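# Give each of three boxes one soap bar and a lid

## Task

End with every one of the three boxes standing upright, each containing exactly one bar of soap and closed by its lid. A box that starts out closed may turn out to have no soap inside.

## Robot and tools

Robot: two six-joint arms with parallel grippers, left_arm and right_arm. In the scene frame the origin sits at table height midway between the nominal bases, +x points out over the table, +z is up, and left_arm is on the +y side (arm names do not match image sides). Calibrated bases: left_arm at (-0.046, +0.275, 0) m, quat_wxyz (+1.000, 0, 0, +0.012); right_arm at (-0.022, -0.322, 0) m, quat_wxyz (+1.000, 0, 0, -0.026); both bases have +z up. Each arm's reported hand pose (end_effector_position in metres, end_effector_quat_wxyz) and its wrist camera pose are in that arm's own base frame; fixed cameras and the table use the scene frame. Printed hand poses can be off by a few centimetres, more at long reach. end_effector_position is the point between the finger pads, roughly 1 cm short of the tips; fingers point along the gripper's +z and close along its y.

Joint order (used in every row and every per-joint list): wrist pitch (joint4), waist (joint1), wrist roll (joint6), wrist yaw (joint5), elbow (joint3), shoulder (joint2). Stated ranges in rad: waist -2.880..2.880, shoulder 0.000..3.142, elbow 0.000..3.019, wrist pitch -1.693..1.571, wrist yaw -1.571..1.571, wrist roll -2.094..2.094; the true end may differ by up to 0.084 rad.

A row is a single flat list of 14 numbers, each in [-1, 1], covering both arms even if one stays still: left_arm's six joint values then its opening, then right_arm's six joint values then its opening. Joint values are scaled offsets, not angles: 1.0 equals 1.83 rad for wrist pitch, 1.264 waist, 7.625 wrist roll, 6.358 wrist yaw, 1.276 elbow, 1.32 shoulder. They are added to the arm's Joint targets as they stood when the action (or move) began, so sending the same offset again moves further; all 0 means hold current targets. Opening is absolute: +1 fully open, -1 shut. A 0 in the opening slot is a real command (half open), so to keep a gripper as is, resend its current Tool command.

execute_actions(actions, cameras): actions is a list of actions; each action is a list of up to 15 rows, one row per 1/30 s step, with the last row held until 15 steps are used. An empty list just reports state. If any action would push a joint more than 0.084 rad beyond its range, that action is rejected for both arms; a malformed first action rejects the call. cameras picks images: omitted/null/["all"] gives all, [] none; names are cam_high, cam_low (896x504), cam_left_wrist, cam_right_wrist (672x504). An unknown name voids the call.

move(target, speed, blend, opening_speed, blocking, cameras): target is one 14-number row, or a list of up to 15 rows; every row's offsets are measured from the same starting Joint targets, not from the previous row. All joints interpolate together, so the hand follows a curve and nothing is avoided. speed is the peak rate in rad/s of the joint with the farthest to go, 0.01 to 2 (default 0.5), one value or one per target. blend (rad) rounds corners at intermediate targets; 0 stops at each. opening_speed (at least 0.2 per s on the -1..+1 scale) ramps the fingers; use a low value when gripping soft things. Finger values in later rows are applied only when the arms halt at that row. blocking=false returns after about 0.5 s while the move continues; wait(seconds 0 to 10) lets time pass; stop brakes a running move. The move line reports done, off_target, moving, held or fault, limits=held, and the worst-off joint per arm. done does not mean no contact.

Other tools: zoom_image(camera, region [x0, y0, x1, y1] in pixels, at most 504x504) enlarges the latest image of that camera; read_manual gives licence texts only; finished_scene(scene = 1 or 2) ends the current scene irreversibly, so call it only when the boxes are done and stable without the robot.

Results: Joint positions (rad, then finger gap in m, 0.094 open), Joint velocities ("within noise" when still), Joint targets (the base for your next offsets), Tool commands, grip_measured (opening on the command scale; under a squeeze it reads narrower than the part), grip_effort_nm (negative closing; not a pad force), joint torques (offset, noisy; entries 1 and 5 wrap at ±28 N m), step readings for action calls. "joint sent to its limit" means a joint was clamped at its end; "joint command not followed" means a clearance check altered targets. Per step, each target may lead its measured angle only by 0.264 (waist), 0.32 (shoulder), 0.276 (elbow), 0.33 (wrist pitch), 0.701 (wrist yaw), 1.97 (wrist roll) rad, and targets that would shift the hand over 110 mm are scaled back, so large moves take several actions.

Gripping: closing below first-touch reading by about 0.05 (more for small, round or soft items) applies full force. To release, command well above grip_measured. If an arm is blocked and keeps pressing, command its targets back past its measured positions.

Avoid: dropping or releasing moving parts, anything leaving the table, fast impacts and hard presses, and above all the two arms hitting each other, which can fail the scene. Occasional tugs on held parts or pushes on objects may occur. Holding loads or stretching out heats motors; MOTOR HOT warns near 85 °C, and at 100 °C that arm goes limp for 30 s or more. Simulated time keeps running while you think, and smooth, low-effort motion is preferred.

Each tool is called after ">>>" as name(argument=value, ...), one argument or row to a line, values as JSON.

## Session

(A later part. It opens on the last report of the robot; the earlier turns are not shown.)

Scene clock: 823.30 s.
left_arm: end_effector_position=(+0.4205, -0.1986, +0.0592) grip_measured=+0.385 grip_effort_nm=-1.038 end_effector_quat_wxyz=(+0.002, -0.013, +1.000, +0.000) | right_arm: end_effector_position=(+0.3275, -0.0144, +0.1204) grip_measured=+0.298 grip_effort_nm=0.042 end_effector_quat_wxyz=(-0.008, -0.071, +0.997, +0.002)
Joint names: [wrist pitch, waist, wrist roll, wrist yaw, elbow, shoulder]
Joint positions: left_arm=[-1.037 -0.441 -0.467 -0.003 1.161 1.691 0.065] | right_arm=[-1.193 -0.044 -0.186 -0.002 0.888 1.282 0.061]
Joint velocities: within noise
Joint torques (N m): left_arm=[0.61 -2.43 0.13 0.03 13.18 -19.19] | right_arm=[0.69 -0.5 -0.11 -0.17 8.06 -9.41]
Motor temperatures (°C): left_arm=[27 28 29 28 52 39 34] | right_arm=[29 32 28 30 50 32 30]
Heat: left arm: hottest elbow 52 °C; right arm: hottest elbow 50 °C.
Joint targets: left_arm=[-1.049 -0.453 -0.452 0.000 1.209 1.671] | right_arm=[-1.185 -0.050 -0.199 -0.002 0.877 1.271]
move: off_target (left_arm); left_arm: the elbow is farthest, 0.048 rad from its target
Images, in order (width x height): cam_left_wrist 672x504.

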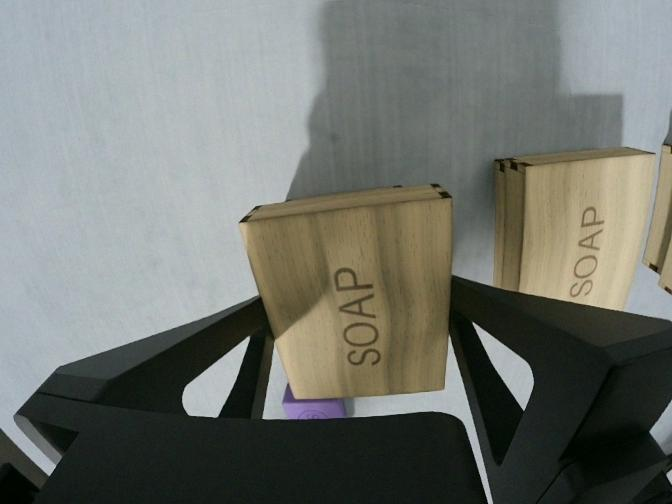

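>>> move(
  target=[
    [0,0,0,0,0,-0.0076,0.3,0,0,0,0,0,0,0.3],
    [0,0,-0.005,0,-0.0603,-0.0076,0.3,0,0,0,0,0,0,0.3],
  ],
  speed=0.06,
  cameras=["cam_left_wrist"],
)

>>> zoom_image(
  camera="cam_left_wrist",
  region=[220, 160, 360, 260],
)

>>> zoom_image(
  camera="cam_left_wrist",
  region=[340, 140, 480, 240],
)

Scene clock: 881.33 s.
left_arm: end_effector_position=(+0.4134, -0.1953, +0.0577) grip_measured=+0.385 grip_effort_nm=-1.043 end_effector_quat_wxyz=(-0.002, -0.017, +1.000, +0.002) | right_arm: end_effector_position=(+0.3275, -0.0144, +0.1204) grip_measured=+0.298 grip_effort_nm=0.046 end_effector_quat_wxyz=(-0.008, -0.071, +0.997, +0.002)
Joint names: [wrist pitch, waist, wrist roll, wrist yaw, elbow, shoulder]
Joint positions: left_arm=[-1.037 -0.441 -0.475 -0.003 1.141 1.68 0.065] | right_arm=[-1.193 -0.044 -0.186 -0.002 0.888 1.282 0.061]
Joint velocities: within noise
Joint torques (N m): left_arm=[0.59 -2.49 -0.18 0.03 7.87 -18.78] | right_arm=[0.68 -0.44 -0.11 -0.17 8.08 -9.35]
Motor temperatures (°C): left_arm=[27 28 29 28 58 38 34] | right_arm=[29 32 28 30 50 32 30]
Heat: left arm: hottest elbow 58 °C; right arm: hottest elbow 50 °C.
Joint targets: left_arm=[-1.049 -0.453 -0.490 0.000 1.132 1.661] | right_arm=[-1.185 -0.050 -0.199 -0.002 0.877 1.271]
move: done
Images, in order (width x height): cam_left_wrist 672x504.

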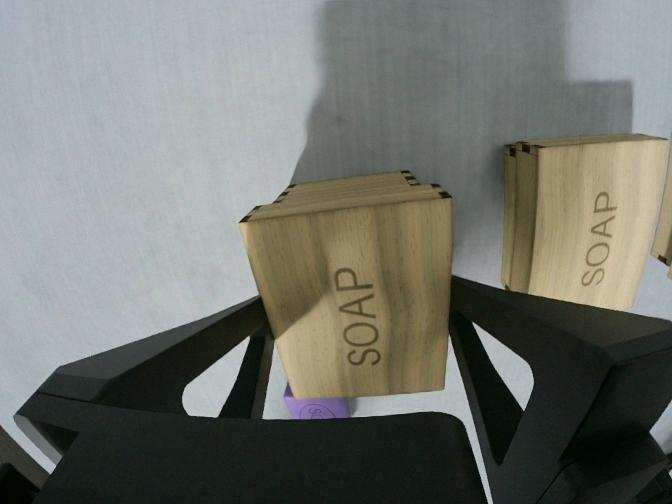

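Scaled by 3.600 from the camera's 672x504 image, which has a finer 960x720 frame.

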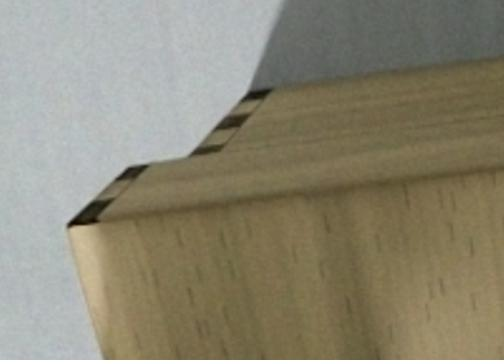

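Scaled by 3.600 from the camera's 672x504 image, which has a finer 960x720 frame.

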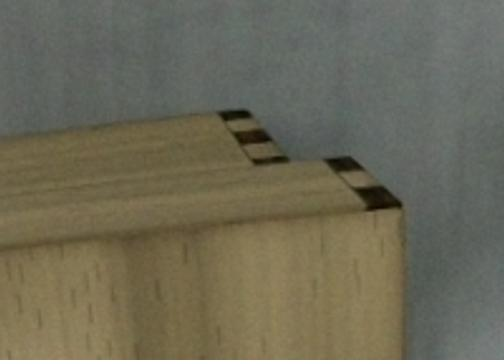

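>>> move(
  target=[0.0175,-0.0034,0.0043,0,0,0,0.3,0,0,0,0,0,0,0.3],
  speed=0.06,
  cameras=["cam_left_wrist"],
)

>>> zoom_image(
  camera="cam_left_wrist",
  region=[220, 160, 360, 260],
)

>>> zoom_image(
  camera="cam_left_wrist",
  region=[340, 140, 480, 240],
)

Scene clock: 905.53 s.
left_arm: end_effector_position=(+0.4143, -0.1976, +0.0577) grip_measured=+0.385 grip_effort_nm=-1.028 end_effector_quat_wxyz=(+0.002, -0.013, +1.000, +0.001) | right_arm: end_effector_position=(+0.3275, -0.0144, +0.1204) grip_measured=+0.298 grip_effort_nm=0.046 end_effector_quat_wxyz=(-0.008, -0.071, +0.997, +0.002)
Joint names: [wrist pitch, waist, wrist roll, wrist yaw, elbow, shoulder]
Joint positions: left_arm=[-1.03 -0.445 -0.472 -0.003 1.141 1.68 0.065] | right_arm=[-1.193 -0.044 -0.186 -0.002 0.888 1.282 0.061]
Joint velocities: within noise
Joint torques (N m): left_arm=[1.58 -2.43 0.11 0.03 7.88 -18.78] | right_arm=[0.68 -0.44 -0.11 -0.17 8.08 -9.35]
Motor temperatures (°C): left_arm=[27 28 29 28 52 39 34] | right_arm=[29 32 28 30 50 32 30]
Heat: left arm: hottest elbow 52 °C; right arm: hottest elbow 50 °C.
Joint targets: left_arm=[-1.017 -0.457 -0.457 0.000 1.132 1.661] | right_arm=[-1.185 -0.050 -0.199 -0.002 0.877 1.271]
move: done
Images, in order (width x height): cam_left_wrist 672x504.

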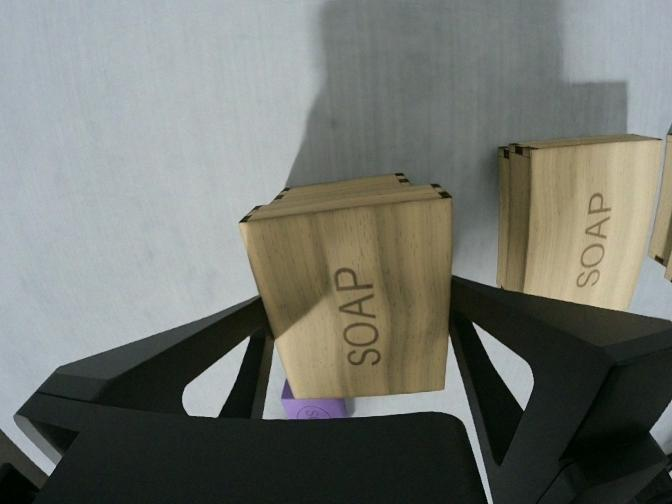

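Scaled by 3.600 from the camera's 672x504 image, which has a finer 960x720 frame.

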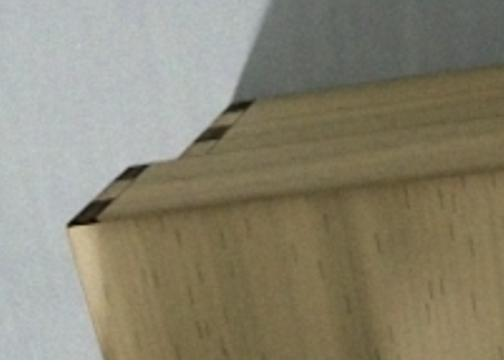

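Scaled by 3.600 from the camera's 672x504 image, which has a finer 960x720 frame.

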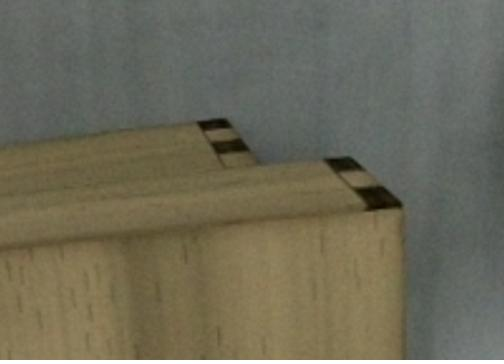

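>>> move(
  target=[
    [0.0038,0.0206,0,0,0,0,0.3,0,0,0,0,0,0,0.3],
    [0.0038,0.0206,0,0,0,0.028,0.3,0,0,0,0,0,0,0.3],
    [0.0235,0.0206,0,0,-0.0157,0.0515,0.3,0,0,0,0,0,0,0.3],
  ],
  speed=0.05,
  blend=0.005,
  cameras=["cam_left_wrist","cam_low"],
)

>>> zoom_image(
  camera="cam_low",
  region=[480, 245, 580, 315],
)

Scene clock: 933.80 s.
left_arm: end_effector_position=(+0.4162, -0.1974, +0.0531) grip_measured=+0.385 grip_effort_nm=-1.038 end_effector_quat_wxyz=(+0.007, -0.014, +1.000, -0.002) | right_arm: end_effector_position=(+0.3275, -0.0144, +0.1204) grip_measured=+0.298 grip_effort_nm=0.051 end_effector_quat_wxyz=(-0.008, -0.071, +0.997, +0.002)
Joint names: [wrist pitch, waist, wrist roll, wrist yaw, elbow, shoulder]
Joint positions: left_arm=[-1.005 -0.443 -0.471 -0.003 1.132 1.684 0.065] | right_arm=[-1.193 -0.044 -0.186 -0.002 0.888 1.282 0.061]
Joint velocities: within noise
Joint torques (N m): left_arm=[2.41 -0.67 0.1 0.02 6.87 -12.86] | right_arm=[0.69 -0.5 -0.11 -0.17 8.08 -9.41]
Motor temperatures (°C): left_arm=[27 28 29 28 49 39 34] | right_arm=[29 32 28 30 50 32 30]
Heat: left arm: hottest elbow 49 °C; right arm: hottest elbow 50 °C.
Joint targets: left_arm=[-0.974 -0.431 -0.457 0.000 1.112 1.730] | right_arm=[-1.185 -0.050 -0.199 -0.002 0.877 1.271]
move: off_target (left_arm); left_arm: the shoulder is farthest, 0.045 rad from its target
Images, in order (width x height): cam_low 896x504, cam_left_wrist 672x504.

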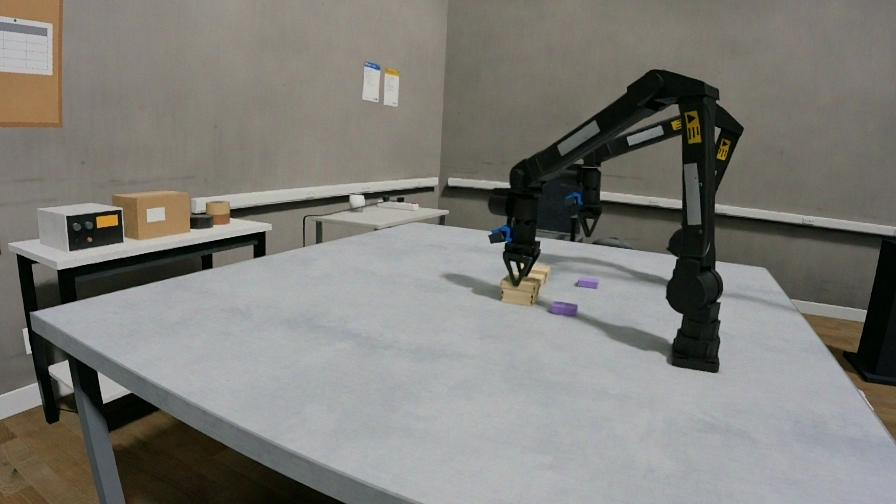

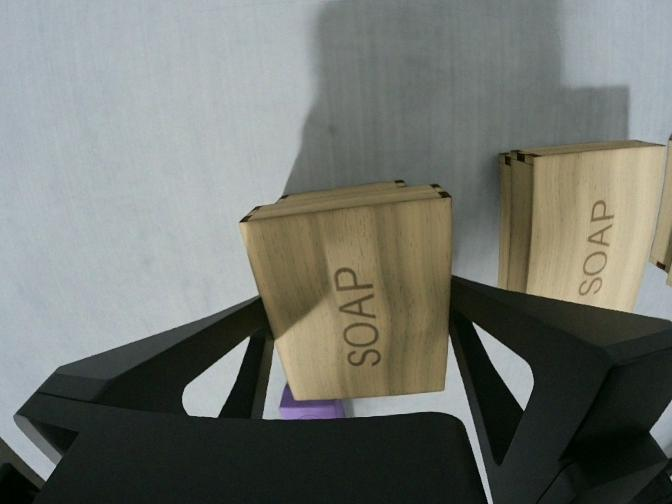

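Scaled by 5.040 from the camera's 896x504 image, which has a finer 1280x720 frame.

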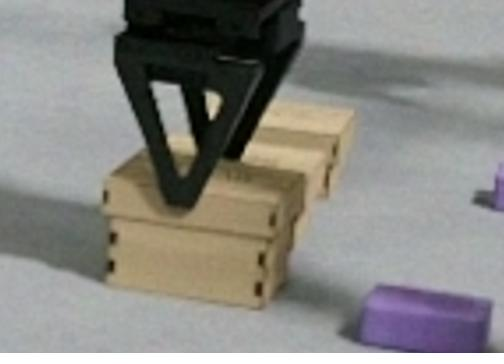

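>>> move(
  target=[-0.036,0,0,0,0.004,-0.06,0.3,0,0,0,0,0,0,0.3],
  speed=0.1,
  cameras=["cam_left_wrist"],
)

>>> zoom_image(
  camera="cam_left_wrist",
  region=[220, 160, 360, 260],
)

>>> zoom_image(
  camera="cam_left_wrist",
  region=[340, 140, 480, 240],
)

>>> zoom_image(
  camera="cam_low",
  region=[460, 230, 600, 330],
)

Scene clock: 985.70 s.
left_arm: end_effector_position=(+0.4095, -0.1942, +0.0572) grip_measured=+0.385 grip_effort_nm=-1.043 end_effector_quat_wxyz=(+0.000, -0.014, +1.000, +0.001) | right_arm: end_effector_position=(+0.3275, -0.0144, +0.1204) grip_measured=+0.298 grip_effort_nm=0.056 end_effector_quat_wxyz=(-0.008, -0.071, +0.997, +0.002)
Joint names: [wrist pitch, waist, wrist roll, wrist yaw, elbow, shoulder]
Joint positions: left_arm=[-1.029 -0.443 -0.471 -0.003 1.126 1.669 0.065] | right_arm=[-1.193 -0.044 -0.186 -0.002 0.888 1.282 0.061]
Joint velocities: within noise
Joint torques (N m): left_arm=[0.8 -0.67 0.1 0.03 7.91 -18.78] | right_arm=[0.68 -0.44 -0.11 -0.17 8.05 -9.47]
Motor temperatures (°C): left_arm=[27 28 29 28 46 38 34] | right_arm=[29 31 28 30 50 32 30]
Heat: left arm: hottest elbow 46 °C; right arm: hottest elbow 50 °C.
Joint targets: left_arm=[-1.040 -0.431 -0.457 0.000 1.117 1.650] | right_arm=[-1.185 -0.050 -0.199 -0.002 0.877 1.271]
move: done
Images, in order (width x height): cam_left_wrist 672x504.

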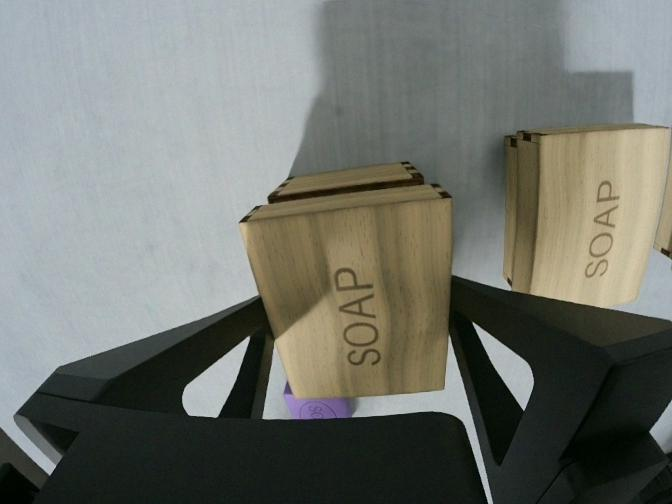

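Scaled by 3.600 from the camera's 672x504 image, which has a finer 960x720 frame.

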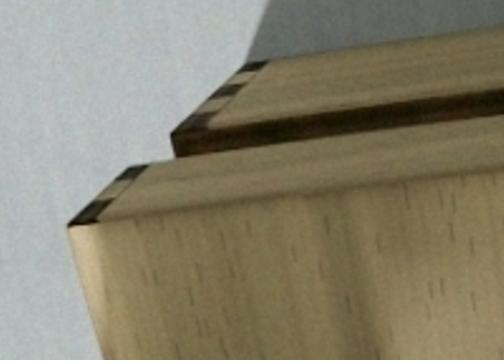

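Scaled by 3.600 from the camera's 672x504 image, which has a finer 960x720 frame.

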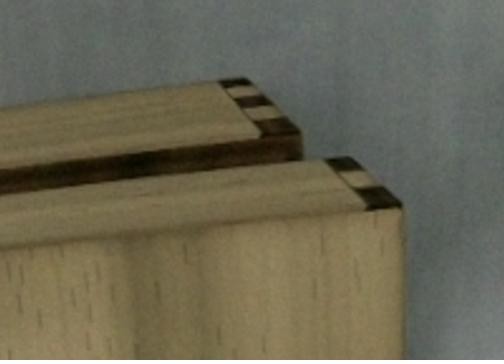

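This scene's latest camera images include none from cam_low. They are from: cam_left_wrist. cam_low's image comes with the result of a call that names it in "cameras".

>>> move(
  target=[-0.0044,0.0035,0.0012,0,0.063,0.0424,0.3,0,0,0,0,0,0,0.3],
  speed=0.05,
  cameras=["cam_left_wrist","cam_low"],
)

>>> zoom_image(
  camera="cam_left_wrist",
  region=[220, 160, 360, 260],
)

>>> zoom_image(
  camera="cam_left_wrist",
  region=[340, 140, 480, 240],
)

>>> zoom_image(
  camera="cam_low",
  region=[460, 230, 600, 330],
)

Scene clock: 1015.33 s.
left_arm: end_effector_position=(+0.4168, -0.1955, +0.0603) grip_measured=+0.385 grip_effort_nm=-1.043 end_effector_quat_wxyz=(+0.002, -0.012, +1.000, +0.000) | right_arm: end_effector_position=(+0.3275, -0.0144, +0.1204) grip_measured=+0.298 grip_effort_nm=0.046 end_effector_quat_wxyz=(-0.008, -0.071, +0.997, +0.002)
Joint names: [wrist pitch, waist, wrist roll, wrist yaw, elbow, shoulder]
Joint positions: left_arm=[-1.037 -0.439 -0.462 -0.003 1.148 1.679 0.065] | right_arm=[-1.193 -0.044 -0.186 -0.002 0.888 1.282 0.061]
Joint velocities: within noise
Joint torques (N m): left_arm=[0.59 -0.67 0.13 0.03 13.27 -14.51] | right_arm=[0.69 -0.5 -0.11 -0.18 8.06 -9.41]
Motor temperatures (°C): left_arm=[27 28 29 28 45 39 34] | right_arm=[29 31 28 30 50 31 30]
Heat: left arm: hottest elbow 45 °C; right arm: hottest elbow 50 °C.
Joint targets: left_arm=[-1.048 -0.427 -0.448 0.000 1.197 1.706] | right_arm=[-1.185 -0.050 -0.199 -0.002 0.877 1.271]
move: off_target (left_arm); left_arm: the elbow is farthest, 0.049 rad from its target
Images, in order (width x height): cam_low 896x504, cam_left_wrist 672x504.

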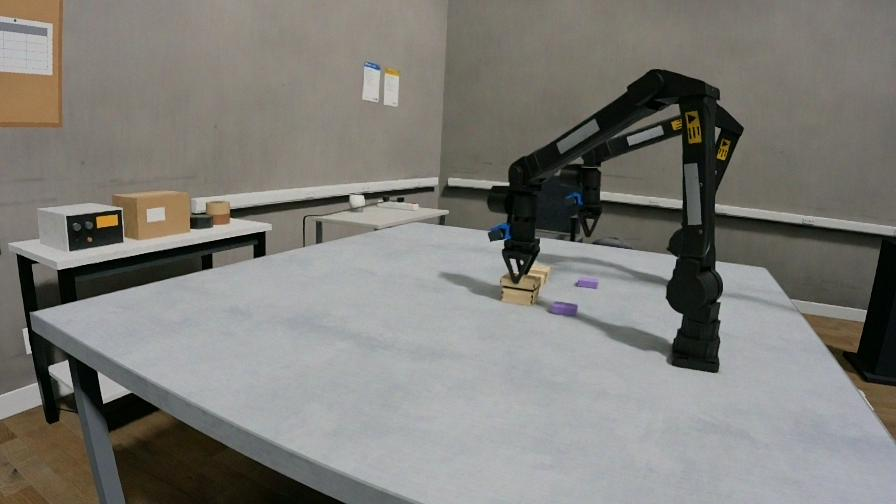

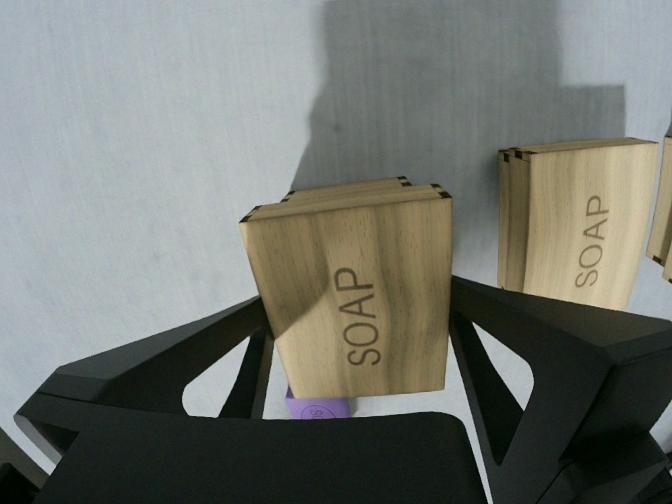

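Scaled by 3.600 from the camera's 672x504 image, which has a finer 960x720 frame.

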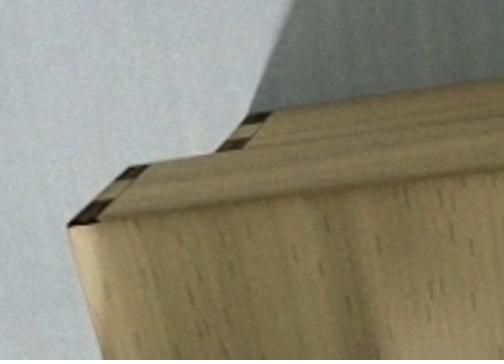

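Scaled by 3.600 from the camera's 672x504 image, which has a finer 960x720 frame.

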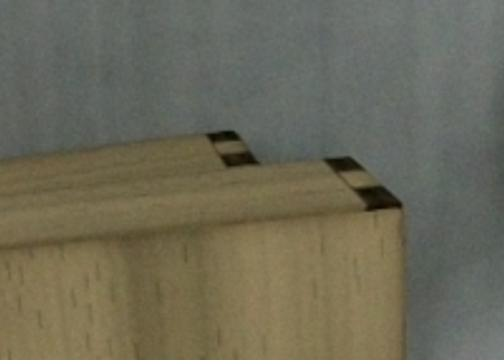

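Scaled by 3.600 from the camera's 896x504 image, which has a finer 1280x720 frame.

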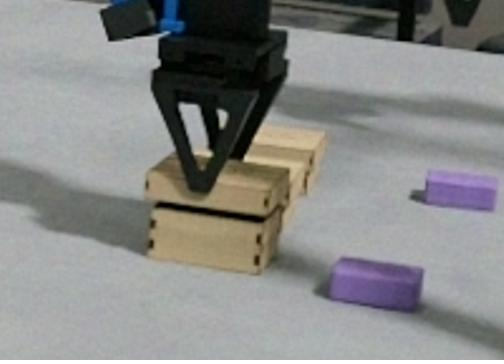

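>>> zoom_image(
  camera="cam_low",
  region=[495, 265, 550, 310],
)

Scaled by 9.164 from the camera's 896x504 image, which has a finer 1280x720 frame.

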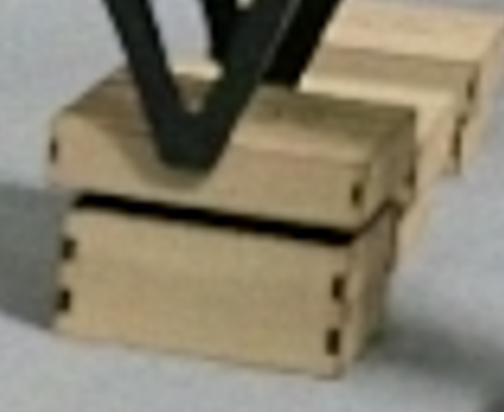

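>>> move(
  target=[
    [0.006,0,0,0,-0.047,0,0.3,0,0,0,0,0,0,0.3],
    [0.0399,0,0,0,-0.0666,0.0197,0.3,0,0,0,0,0,0,0.3],
  ],
  speed=0.03,
  cameras=["cam_left_wrist","cam_low"],
)

>>> zoom_image(
  camera="cam_low",
  region=[495, 265, 550, 310],
)

Scene clock: 1072.47 s.
left_arm: end_effector_position=(+0.4153, -0.1946, +0.0406) grip_measured=+0.385 grip_effort_nm=-1.038 end_effector_quat_wxyz=(+0.000, -0.012, +1.000, +0.001) | right_arm: end_effector_position=(+0.3275, -0.0144, +0.1204) grip_measured=+0.298 grip_effort_nm=0.046 end_effector_quat_wxyz=(-0.008, -0.071, +0.997, +0.002)
Joint names: [wrist pitch, waist, wrist roll, wrist yaw, elbow, shoulder]
Joint positions: left_arm=[-0.988 -0.438 -0.462 -0.003 1.122 1.705 0.065] | right_arm=[-1.193 -0.044 -0.186 -0.002 0.888 1.282 0.061]
Joint velocities: within noise
Joint torques (N m): left_arm=[1.7 -0.67 0.1 0.03 7.58 -14.74] | right_arm=[0.69 -0.5 -0.11 -0.17 8.06 -9.41]
Motor temperatures (°C): left_arm=[27 28 29 28 50 38 34] | right_arm=[29 31 28 30 50 31 30]
Heat: left arm: hottest elbow 50 °C; right arm: hottest elbow 50 °C.
Joint targets: left_arm=[-0.975 -0.427 -0.448 0.000 1.112 1.732] | right_arm=[-1.185 -0.050 -0.199 -0.002 0.877 1.271]
move: done
Images, in order (width x height): cam_low 896x504, cam_left_wrist 672x504.

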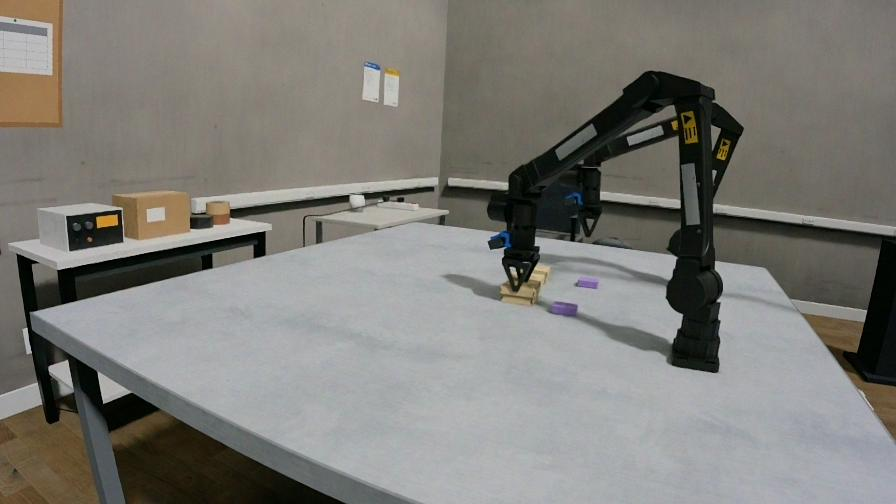

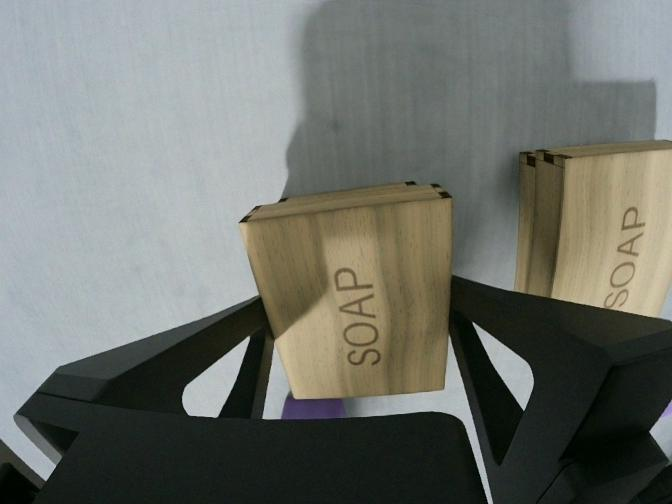

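Scaled by 9.164 from the camera's 896x504 image, which has a finer 1280x720 frame.

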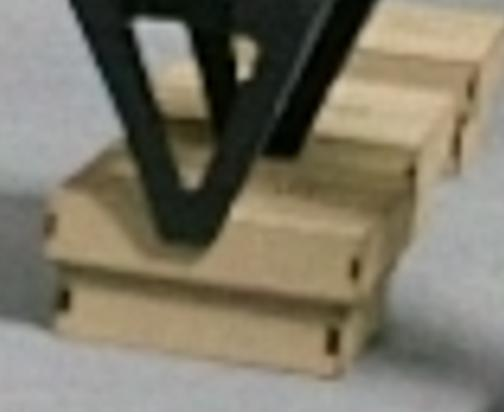

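>>> move(
  target=[
    [0.004,0,0,0,-0.002,0.006,0.3,0,0,0,0,0,0,0.3],
    [0.004,0,0,0,-0.002,0.006,0.56,0,0,0,0,0,0,0.3],
    [-0.126,0,0,0,0.118,-0.124,0.56,0,0,0,0,0,0,0.3],
  ],
  speed=[0.05,0.05,0.2],
  opening_speed=0.3,
  cameras=["cam_left_wrist","cam_low"],
)

>>> zoom_image(
  camera="cam_low",
  region=[495, 265, 550, 310],
)

Scene clock: 1083.17 s.
left_arm: end_effector_position=(+0.4099, -0.1921, +0.1257) grip_measured=+0.557 grip_effort_nm=0.129 end_effector_quat_wxyz=(+0.005, -0.012, +1.000, -0.001) | right_arm: end_effector_position=(+0.3275, -0.0144, +0.1204) grip_measured=+0.298 grip_effort_nm=0.051 end_effector_quat_wxyz=(-0.008, -0.071, +0.997, +0.002)
Joint names: [wrist pitch, waist, wrist roll, wrist yaw, elbow, shoulder]
Joint positions: left_arm=[-1.194 -0.438 -0.462 -0.003 1.215 1.581 0.073] | right_arm=[-1.193 -0.044 -0.186 -0.002 0.888 1.282 0.061]
Joint velocities: within noise
Joint torques (N m): left_arm=[0.68 -0.73 0.11 0.02 13.91 -17.32] | right_arm=[0.69 -0.44 -0.11 -0.17 8.06 -9.41]
Motor temperatures (°C): left_arm=[27 28 29 28 50 37 34] | right_arm=[29 31 28 30 50 31 30]
Heat: left arm: hottest elbow 50 °C; right arm: hottest elbow 50 °C.
Joint targets: left_arm=[-1.206 -0.427 -0.448 0.000 1.263 1.569] | right_arm=[-1.185 -0.050 -0.199 -0.002 0.877 1.271]
move: off_target (left_arm); left_arm: the elbow is farthest, 0.048 rad from its target
Images, in order (width x height): cam_low 896x504, cam_left_wrist 672x504.

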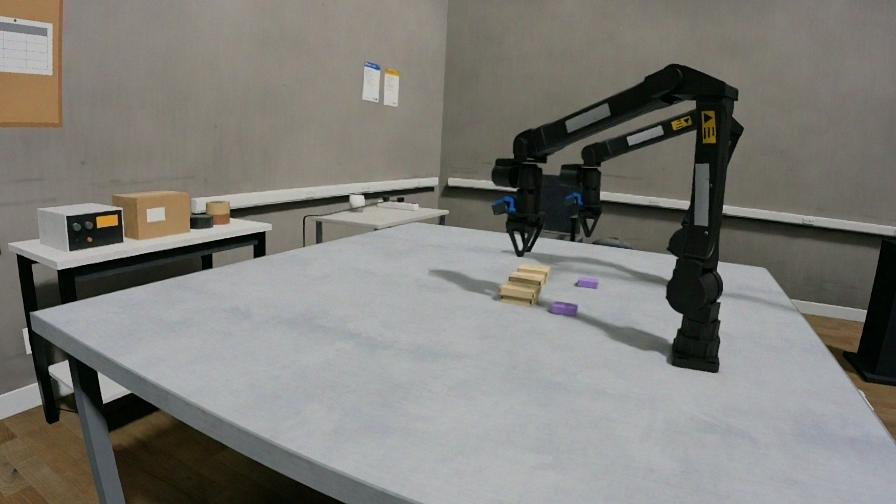

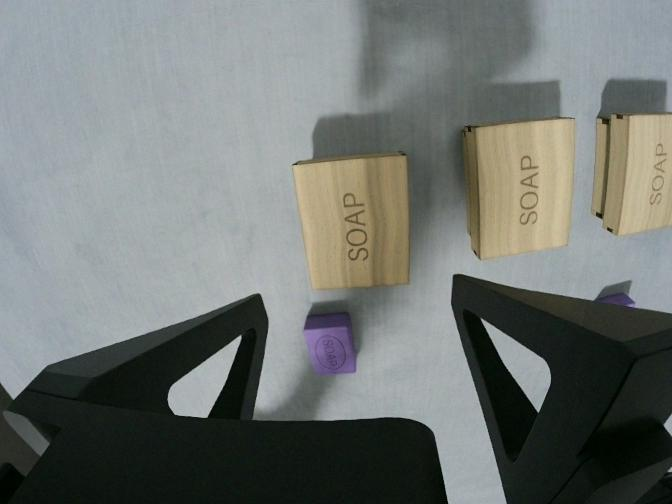

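Scaled by 9.164 from the camera's 896x504 image, which has a finer 1280x720 frame.

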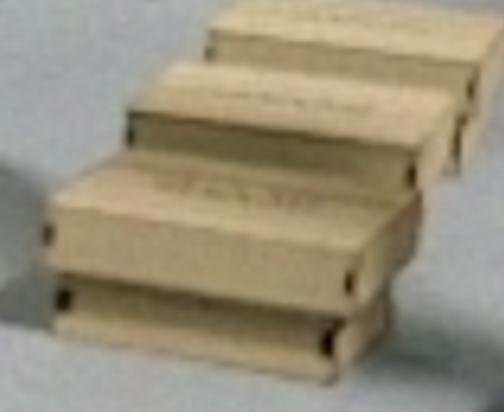

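>>> move(
  target=[-0.036,-0.1424,-0.0219,0,0.1724,0.1485,0.62,0,0,0,0,0,0,0.3],
  speed=0.4,
  cameras=["cam_left_wrist"],
)

>>> zoom_image(
  camera="cam_left_wrist",
  region=[260, 130, 460, 330],
)

Scene clock: 1116.00 s.
left_arm: end_effector_position=(+0.4244, -0.2953, +0.1287) grip_measured=+0.617 grip_effort_nm=0.129 end_effector_quat_wxyz=(+0.000, +0.004, +1.000, +0.001) | right_arm: end_effector_position=(+0.3275, -0.0144, +0.1204) grip_measured=+0.298 grip_effort_nm=0.051 end_effector_quat_wxyz=(-0.008, -0.071, +0.997, +0.002)
Joint names: [wrist pitch, waist, wrist roll, wrist yaw, elbow, shoulder]
Joint positions: left_arm=[-1.26 -0.608 -0.6 -0.002 1.432 1.744 0.076] | right_arm=[-1.193 -0.044 -0.186 -0.002 0.888 1.282 0.061]
Joint velocities: within noise
Joint torques (N m): left_arm=[0.61 -1.49 -0.21 -0.01 14.34 -17.55] | right_arm=[0.69 -0.44 -0.11 -0.17 8.06 -9.47]
Motor temperatures (°C): left_arm=[27 28 29 28 51 39 32] | right_arm=[29 31 28 30 50 31 30]
Heat: left arm: hottest elbow 51 °C; right arm: hottest elbow 50 °C.
Joint targets: left_arm=[-1.272 -0.607 -0.615 0.000 1.483 1.764] | right_arm=[-1.185 -0.050 -0.199 -0.002 0.877 1.271]
move: off_target (left_arm); left_arm: the elbow is farthest, 0.051 rad from its target
Images, in order (width x height): cam_left_wrist 672x504.

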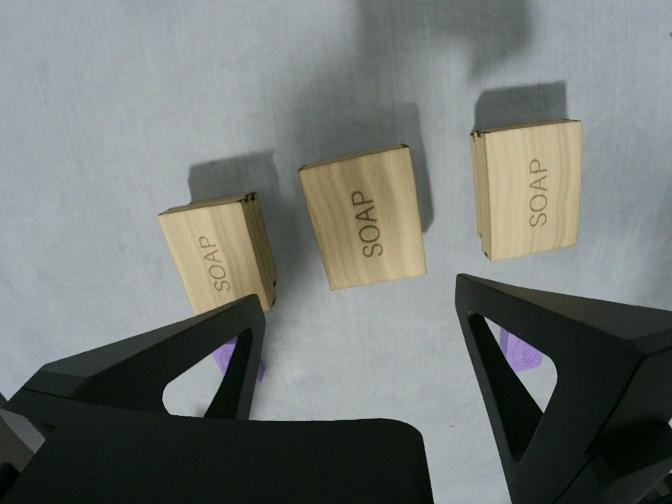

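Scaled by 2.520 from the camera's 672x504 image, which has a finer 960x720 frame.

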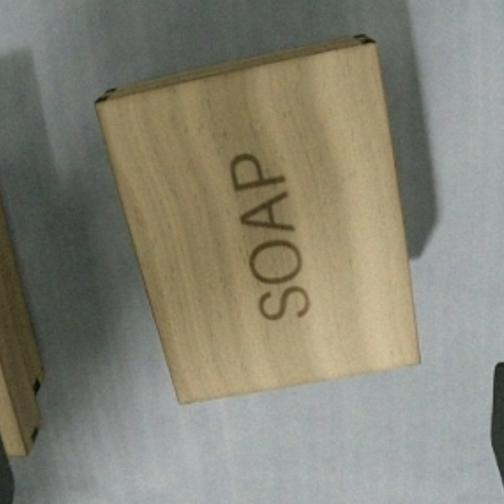

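>>> move(
  target=[0.0683,-0.0134,-0.0062,0,-0.0807,0.0462,0.62,0,0,0,0,0,0,0.3],
  speed=0.15,
  cameras=["cam_left_wrist"],
)

>>> zoom_image(
  camera="cam_left_wrist",
  region=[240, 140, 480, 340],
)

Scene clock: 1180.90 s.
left_arm: end_effector_position=(+0.4289, -0.3013, +0.0851) grip_measured=+0.617 grip_effort_nm=0.129 end_effector_quat_wxyz=(+0.000, -0.017, +1.000, +0.001) | right_arm: end_effector_position=(+0.3275, -0.0144, +0.1204) grip_measured=+0.298 grip_effort_nm=0.051 end_effector_quat_wxyz=(-0.008, -0.071, +0.997, +0.002)
Joint names: [wrist pitch, waist, wrist roll, wrist yaw, elbow, shoulder]
Joint positions: left_arm=[-1.159 -0.612 -0.647 -0.002 1.389 1.8 0.076] | right_arm=[-1.193 -0.044 -0.186 -0.002 0.888 1.282 0.061]
Joint velocities: within noise
Joint torques (N m): left_arm=[1.65 -2.49 -0.19 -0.01 8.5 -17.79] | right_arm=[0.7 -0.44 -0.11 -0.17 8.08 -9.35]
Motor temperatures (°C): left_arm=[27 28 29 28 61 39 31] | right_arm=[29 31 28 30 49 31 30]
Heat: left arm: hottest elbow 61 °C; right arm: hottest elbow 49 °C.
Joint targets: left_arm=[-1.147 -0.623 -0.662 0.000 1.380 1.826] | right_arm=[-1.185 -0.050 -0.199 -0.002 0.877 1.271]
move: done
Images, in order (width x height): cam_left_wrist 672x504.

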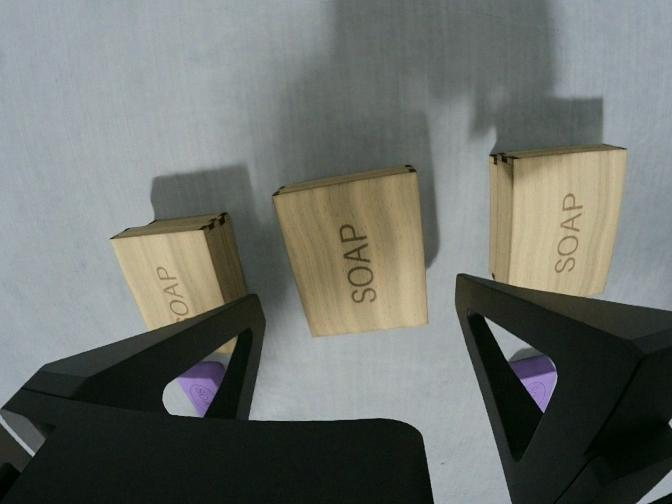

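Scaled by 2.100 from the camera's 672x504 image, which has a finer 960x720 frame.

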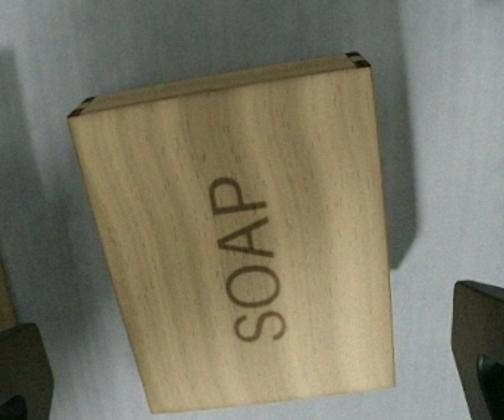

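>>> move(
  target=[
    [0.0612,0,0,0,-0.0455,0.0417,0.62,0,0,0,0,0,0,0.3],
    [0.0612,0,0,0,-0.0455,0.0417,0.35,0,0,0,0,0,0,0.3],
  ],
  speed=0.1,
  opening_speed=0.3,
  cameras=["cam_left_wrist"],
)

Scene clock: 1201.53 s.
left_arm: end_effector_position=(+0.4290, -0.3014, +0.0397) grip_measured=+0.362 grip_effort_nm=-0.984 end_effector_quat_wxyz=(+0.002, -0.018, +1.000, +0.000) | right_arm: end_effector_position=(+0.3275, -0.0144, +0.1204) grip_measured=+0.298 grip_effort_nm=0.051 end_effector_quat_wxyz=(-0.008, -0.071, +0.997, +0.002)
Joint names: [wrist pitch, waist, wrist roll, wrist yaw, elbow, shoulder]
Joint positions: left_arm=[-1.047 -0.612 -0.649 -0.002 1.331 1.852 0.064] | right_arm=[-1.193 -0.044 -0.186 -0.002 0.888 1.282 0.061]
Joint velocities: within noise
Joint torques (N m): left_arm=[1.59 -2.43 -0.23 -0.01 7.95 -17.61] | right_arm=[0.66 -0.5 -0.11 -0.17 8.08 -9.41]
Motor temperatures (°C): left_arm=[27 28 29 28 55 39 31] | right_arm=[29 31 28 30 49 31 30]
Heat: left arm: hottest elbow 55 °C; right arm: hottest elbow 49 °C.
Joint targets: left_arm=[-1.035 -0.623 -0.662 0.000 1.322 1.881] | right_arm=[-1.185 -0.050 -0.199 -0.002 0.877 1.271]
move: done
Images, in order (width x height): cam_left_wrist 672x504.

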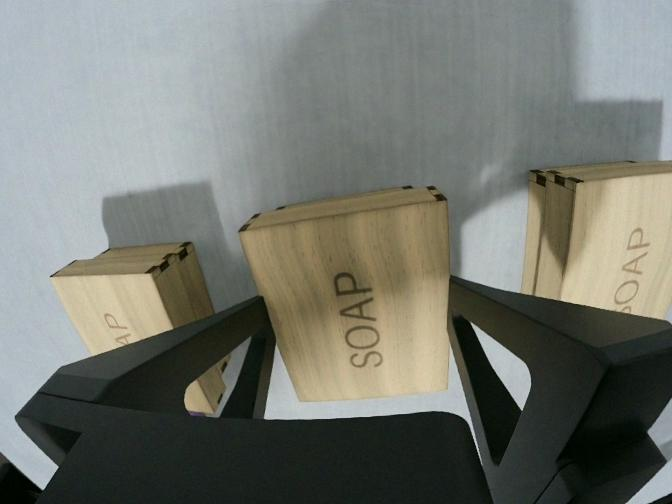

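>>> move(
  target=[
    [-0.013,0,0,0,0.039,-0.030,0.3,0,0,0,0,0,0,0.3],
    [-0.0907,0,0,0,0.1058,-0.0826,0.3,0,0,0,0,0,0,0.3],
    [-0.0907,0.4,0.0663,0,0.1058,-0.0826,0.3,0,0,0,0,0,0,0.3],
  ],
  speed=[0.1,0.1,0.4],
  cameras=["cam_high","cam_low"],
)

>>> zoom_image(
  camera="cam_high",
  region=[360, 200, 450, 290],
)

Scene clock: 1227.20 s.
left_arm: end_effector_position=(+0.5207, -0.0598, +0.0964) grip_measured=+0.358 grip_effort_nm=-1.033 end_effector_quat_wxyz=(-0.001, -0.029, +1.000, +0.001) | right_arm: end_effector_position=(+0.3275, -0.0144, +0.1204) grip_measured=+0.298 grip_effort_nm=0.051 end_effector_quat_wxyz=(-0.008, -0.071, +0.997, +0.002)
Joint names: [wrist pitch, waist, wrist roll, wrist yaw, elbow, shoulder]
Joint positions: left_arm=[-1.189 -0.114 -0.171 -0.001 1.407 1.79 0.064] | right_arm=[-1.193 -0.044 -0.186 -0.002 0.888 1.282 0.061]
Joint velocities: within noise
Joint torques (N m): left_arm=[0.61 -1.85 0.07 0 14.02 -21.66] | right_arm=[0.69 -0.5 -0.11 -0.17 8.08 -9.35]
Motor temperatures (°C): left_arm=[27 28 29 28 53 40 32] | right_arm=[29 31 28 30 49 31 30]
Heat: left arm: hottest elbow 53 °C; right arm: hottest elbow 49 °C.
Joint targets: left_arm=[-1.201 -0.118 -0.156 0.000 1.457 1.772] | right_arm=[-1.185 -0.050 -0.199 -0.002 0.877 1.271]
move: off_target (left_arm); left_arm: the elbow is farthest, 0.050 rad from its target
Images, in order (width x height): cam_high 896x504, cam_low 896x504.

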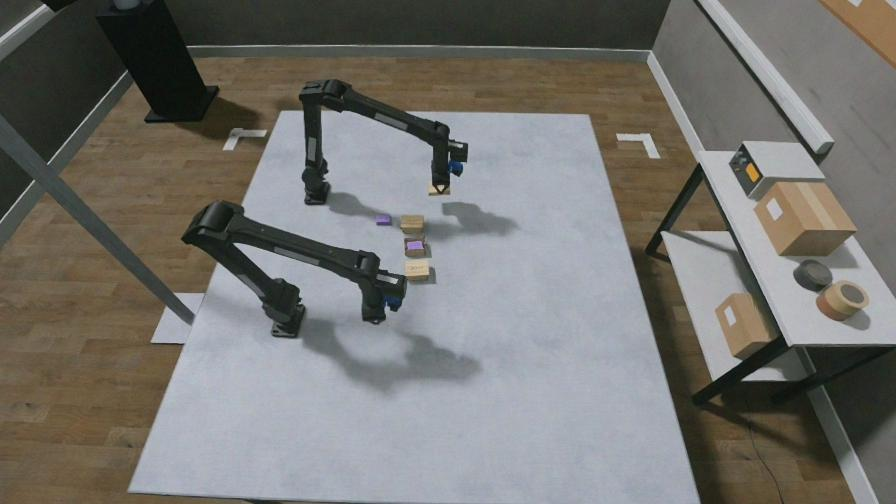

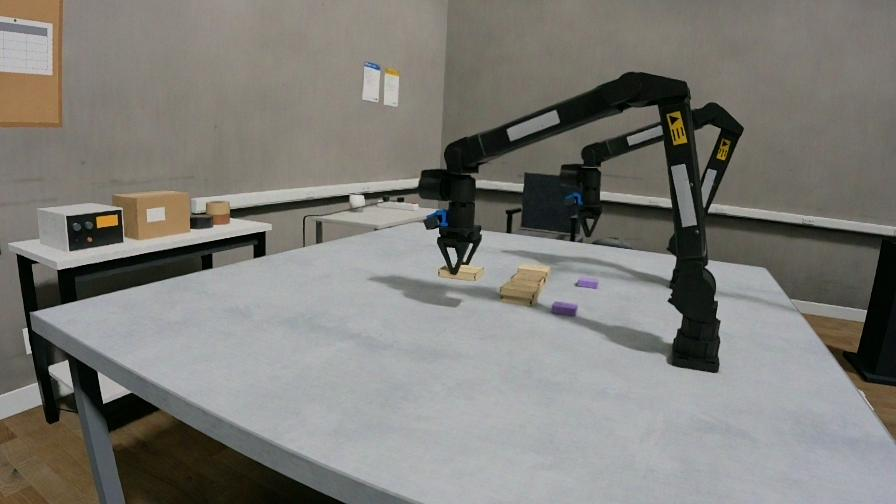

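Scaled by 5.600 from the camera's 896x504 image, which has a finer 1280x720 frame.

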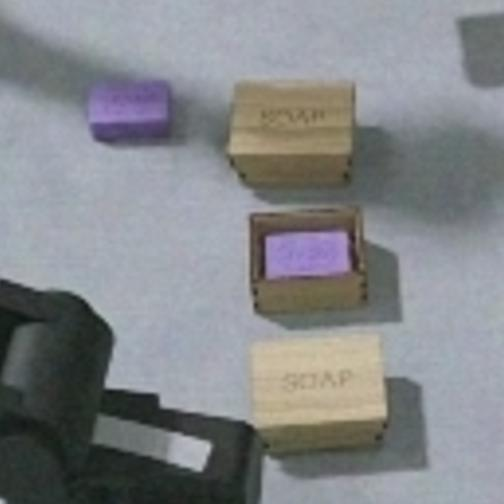

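>>> move(
  target=[
    [0,-0.4,-0.0663,0,0,0,0.3,0,0,0,0,0,0,0.3],
    [0.034,-0.4,-0.0663,0,-0.062,0.045,0.3,0,0,0,0,0,0,0.3],
  ],
  speed=[0.4,0.1],
  cameras=["cam_left_wrist","cam_low"],
)

>>> zoom_image(
  camera="cam_left_wrist",
  region=[220, 160, 360, 260],
)

>>> zoom_image(
  camera="cam_left_wrist",
  region=[340, 140, 480, 240],
)

Scene clock: 1240.13 s.
left_arm: end_effector_position=(+0.4249, -0.3084, +0.0818) grip_measured=+0.358 grip_effort_nm=-1.038 end_effector_quat_wxyz=(+0.001, -0.010, +1.000, +0.000) | right_arm: end_effector_position=(+0.3275, -0.0144, +0.1204) grip_measured=+0.298 grip_effort_nm=0.046 end_effector_quat_wxyz=(-0.008, -0.071, +0.997, +0.002)
Joint names: [wrist pitch, waist, wrist roll, wrist yaw, elbow, shoulder]
Joint positions: left_arm=[-1.151 -0.627 -0.647 -0.001 1.386 1.805 0.064] | right_arm=[-1.193 -0.044 -0.186 -0.002 0.888 1.282 0.061]
Joint velocities: within noise
Joint torques (N m): left_arm=[1.68 -1.32 -0.22 -0.04 8.51 -17.61] | right_arm=[0.68 -0.5 -0.11 -0.17 8.08 -9.41]
Motor temperatures (°C): left_arm=[27 28 29 28 53 40 32] | right_arm=[29 31 28 30 49 31 30]
Heat: left arm: hottest elbow 53 °C; right arm: hottest elbow 49 °C.
Joint targets: left_arm=[-1.138 -0.624 -0.662 0.000 1.378 1.831] | right_arm=[-1.185 -0.050 -0.199 -0.002 0.877 1.271]
move: done
Images, in order (width x height): cam_low 896x504, cam_left_wrist 672x504.

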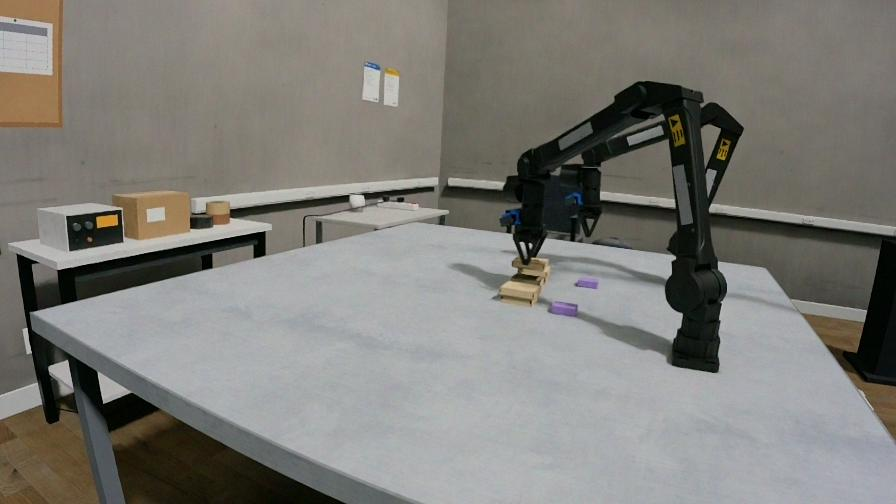

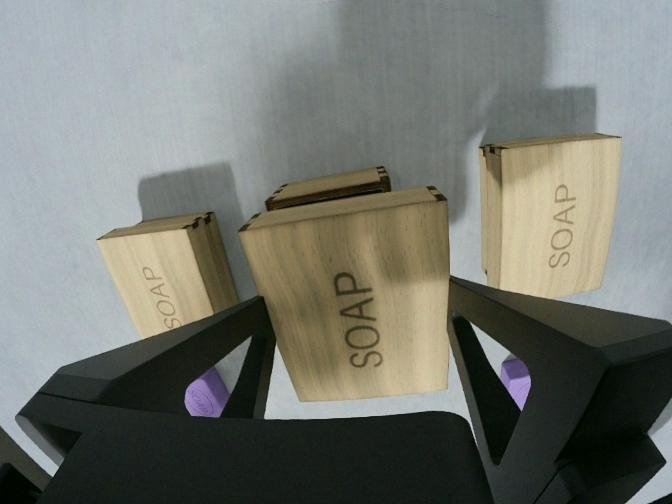

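Scaled by 3.600 from the camera's 672x504 image, which has a finer 960x720 frame.

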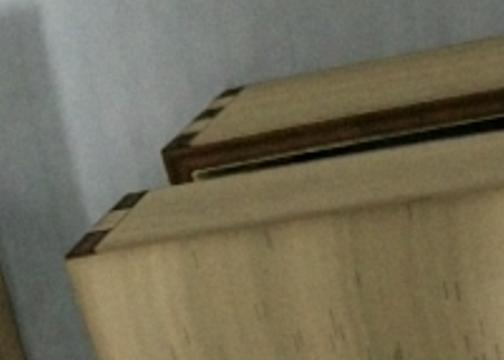

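Scaled by 3.600 from the camera's 672x504 image, which has a finer 960x720 frame.

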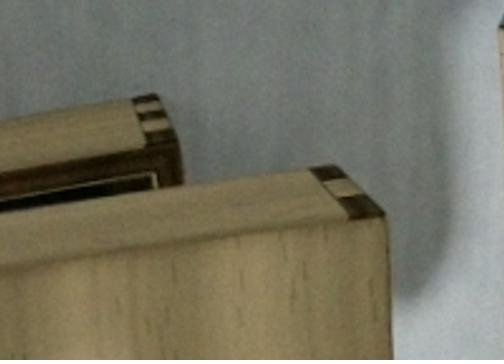

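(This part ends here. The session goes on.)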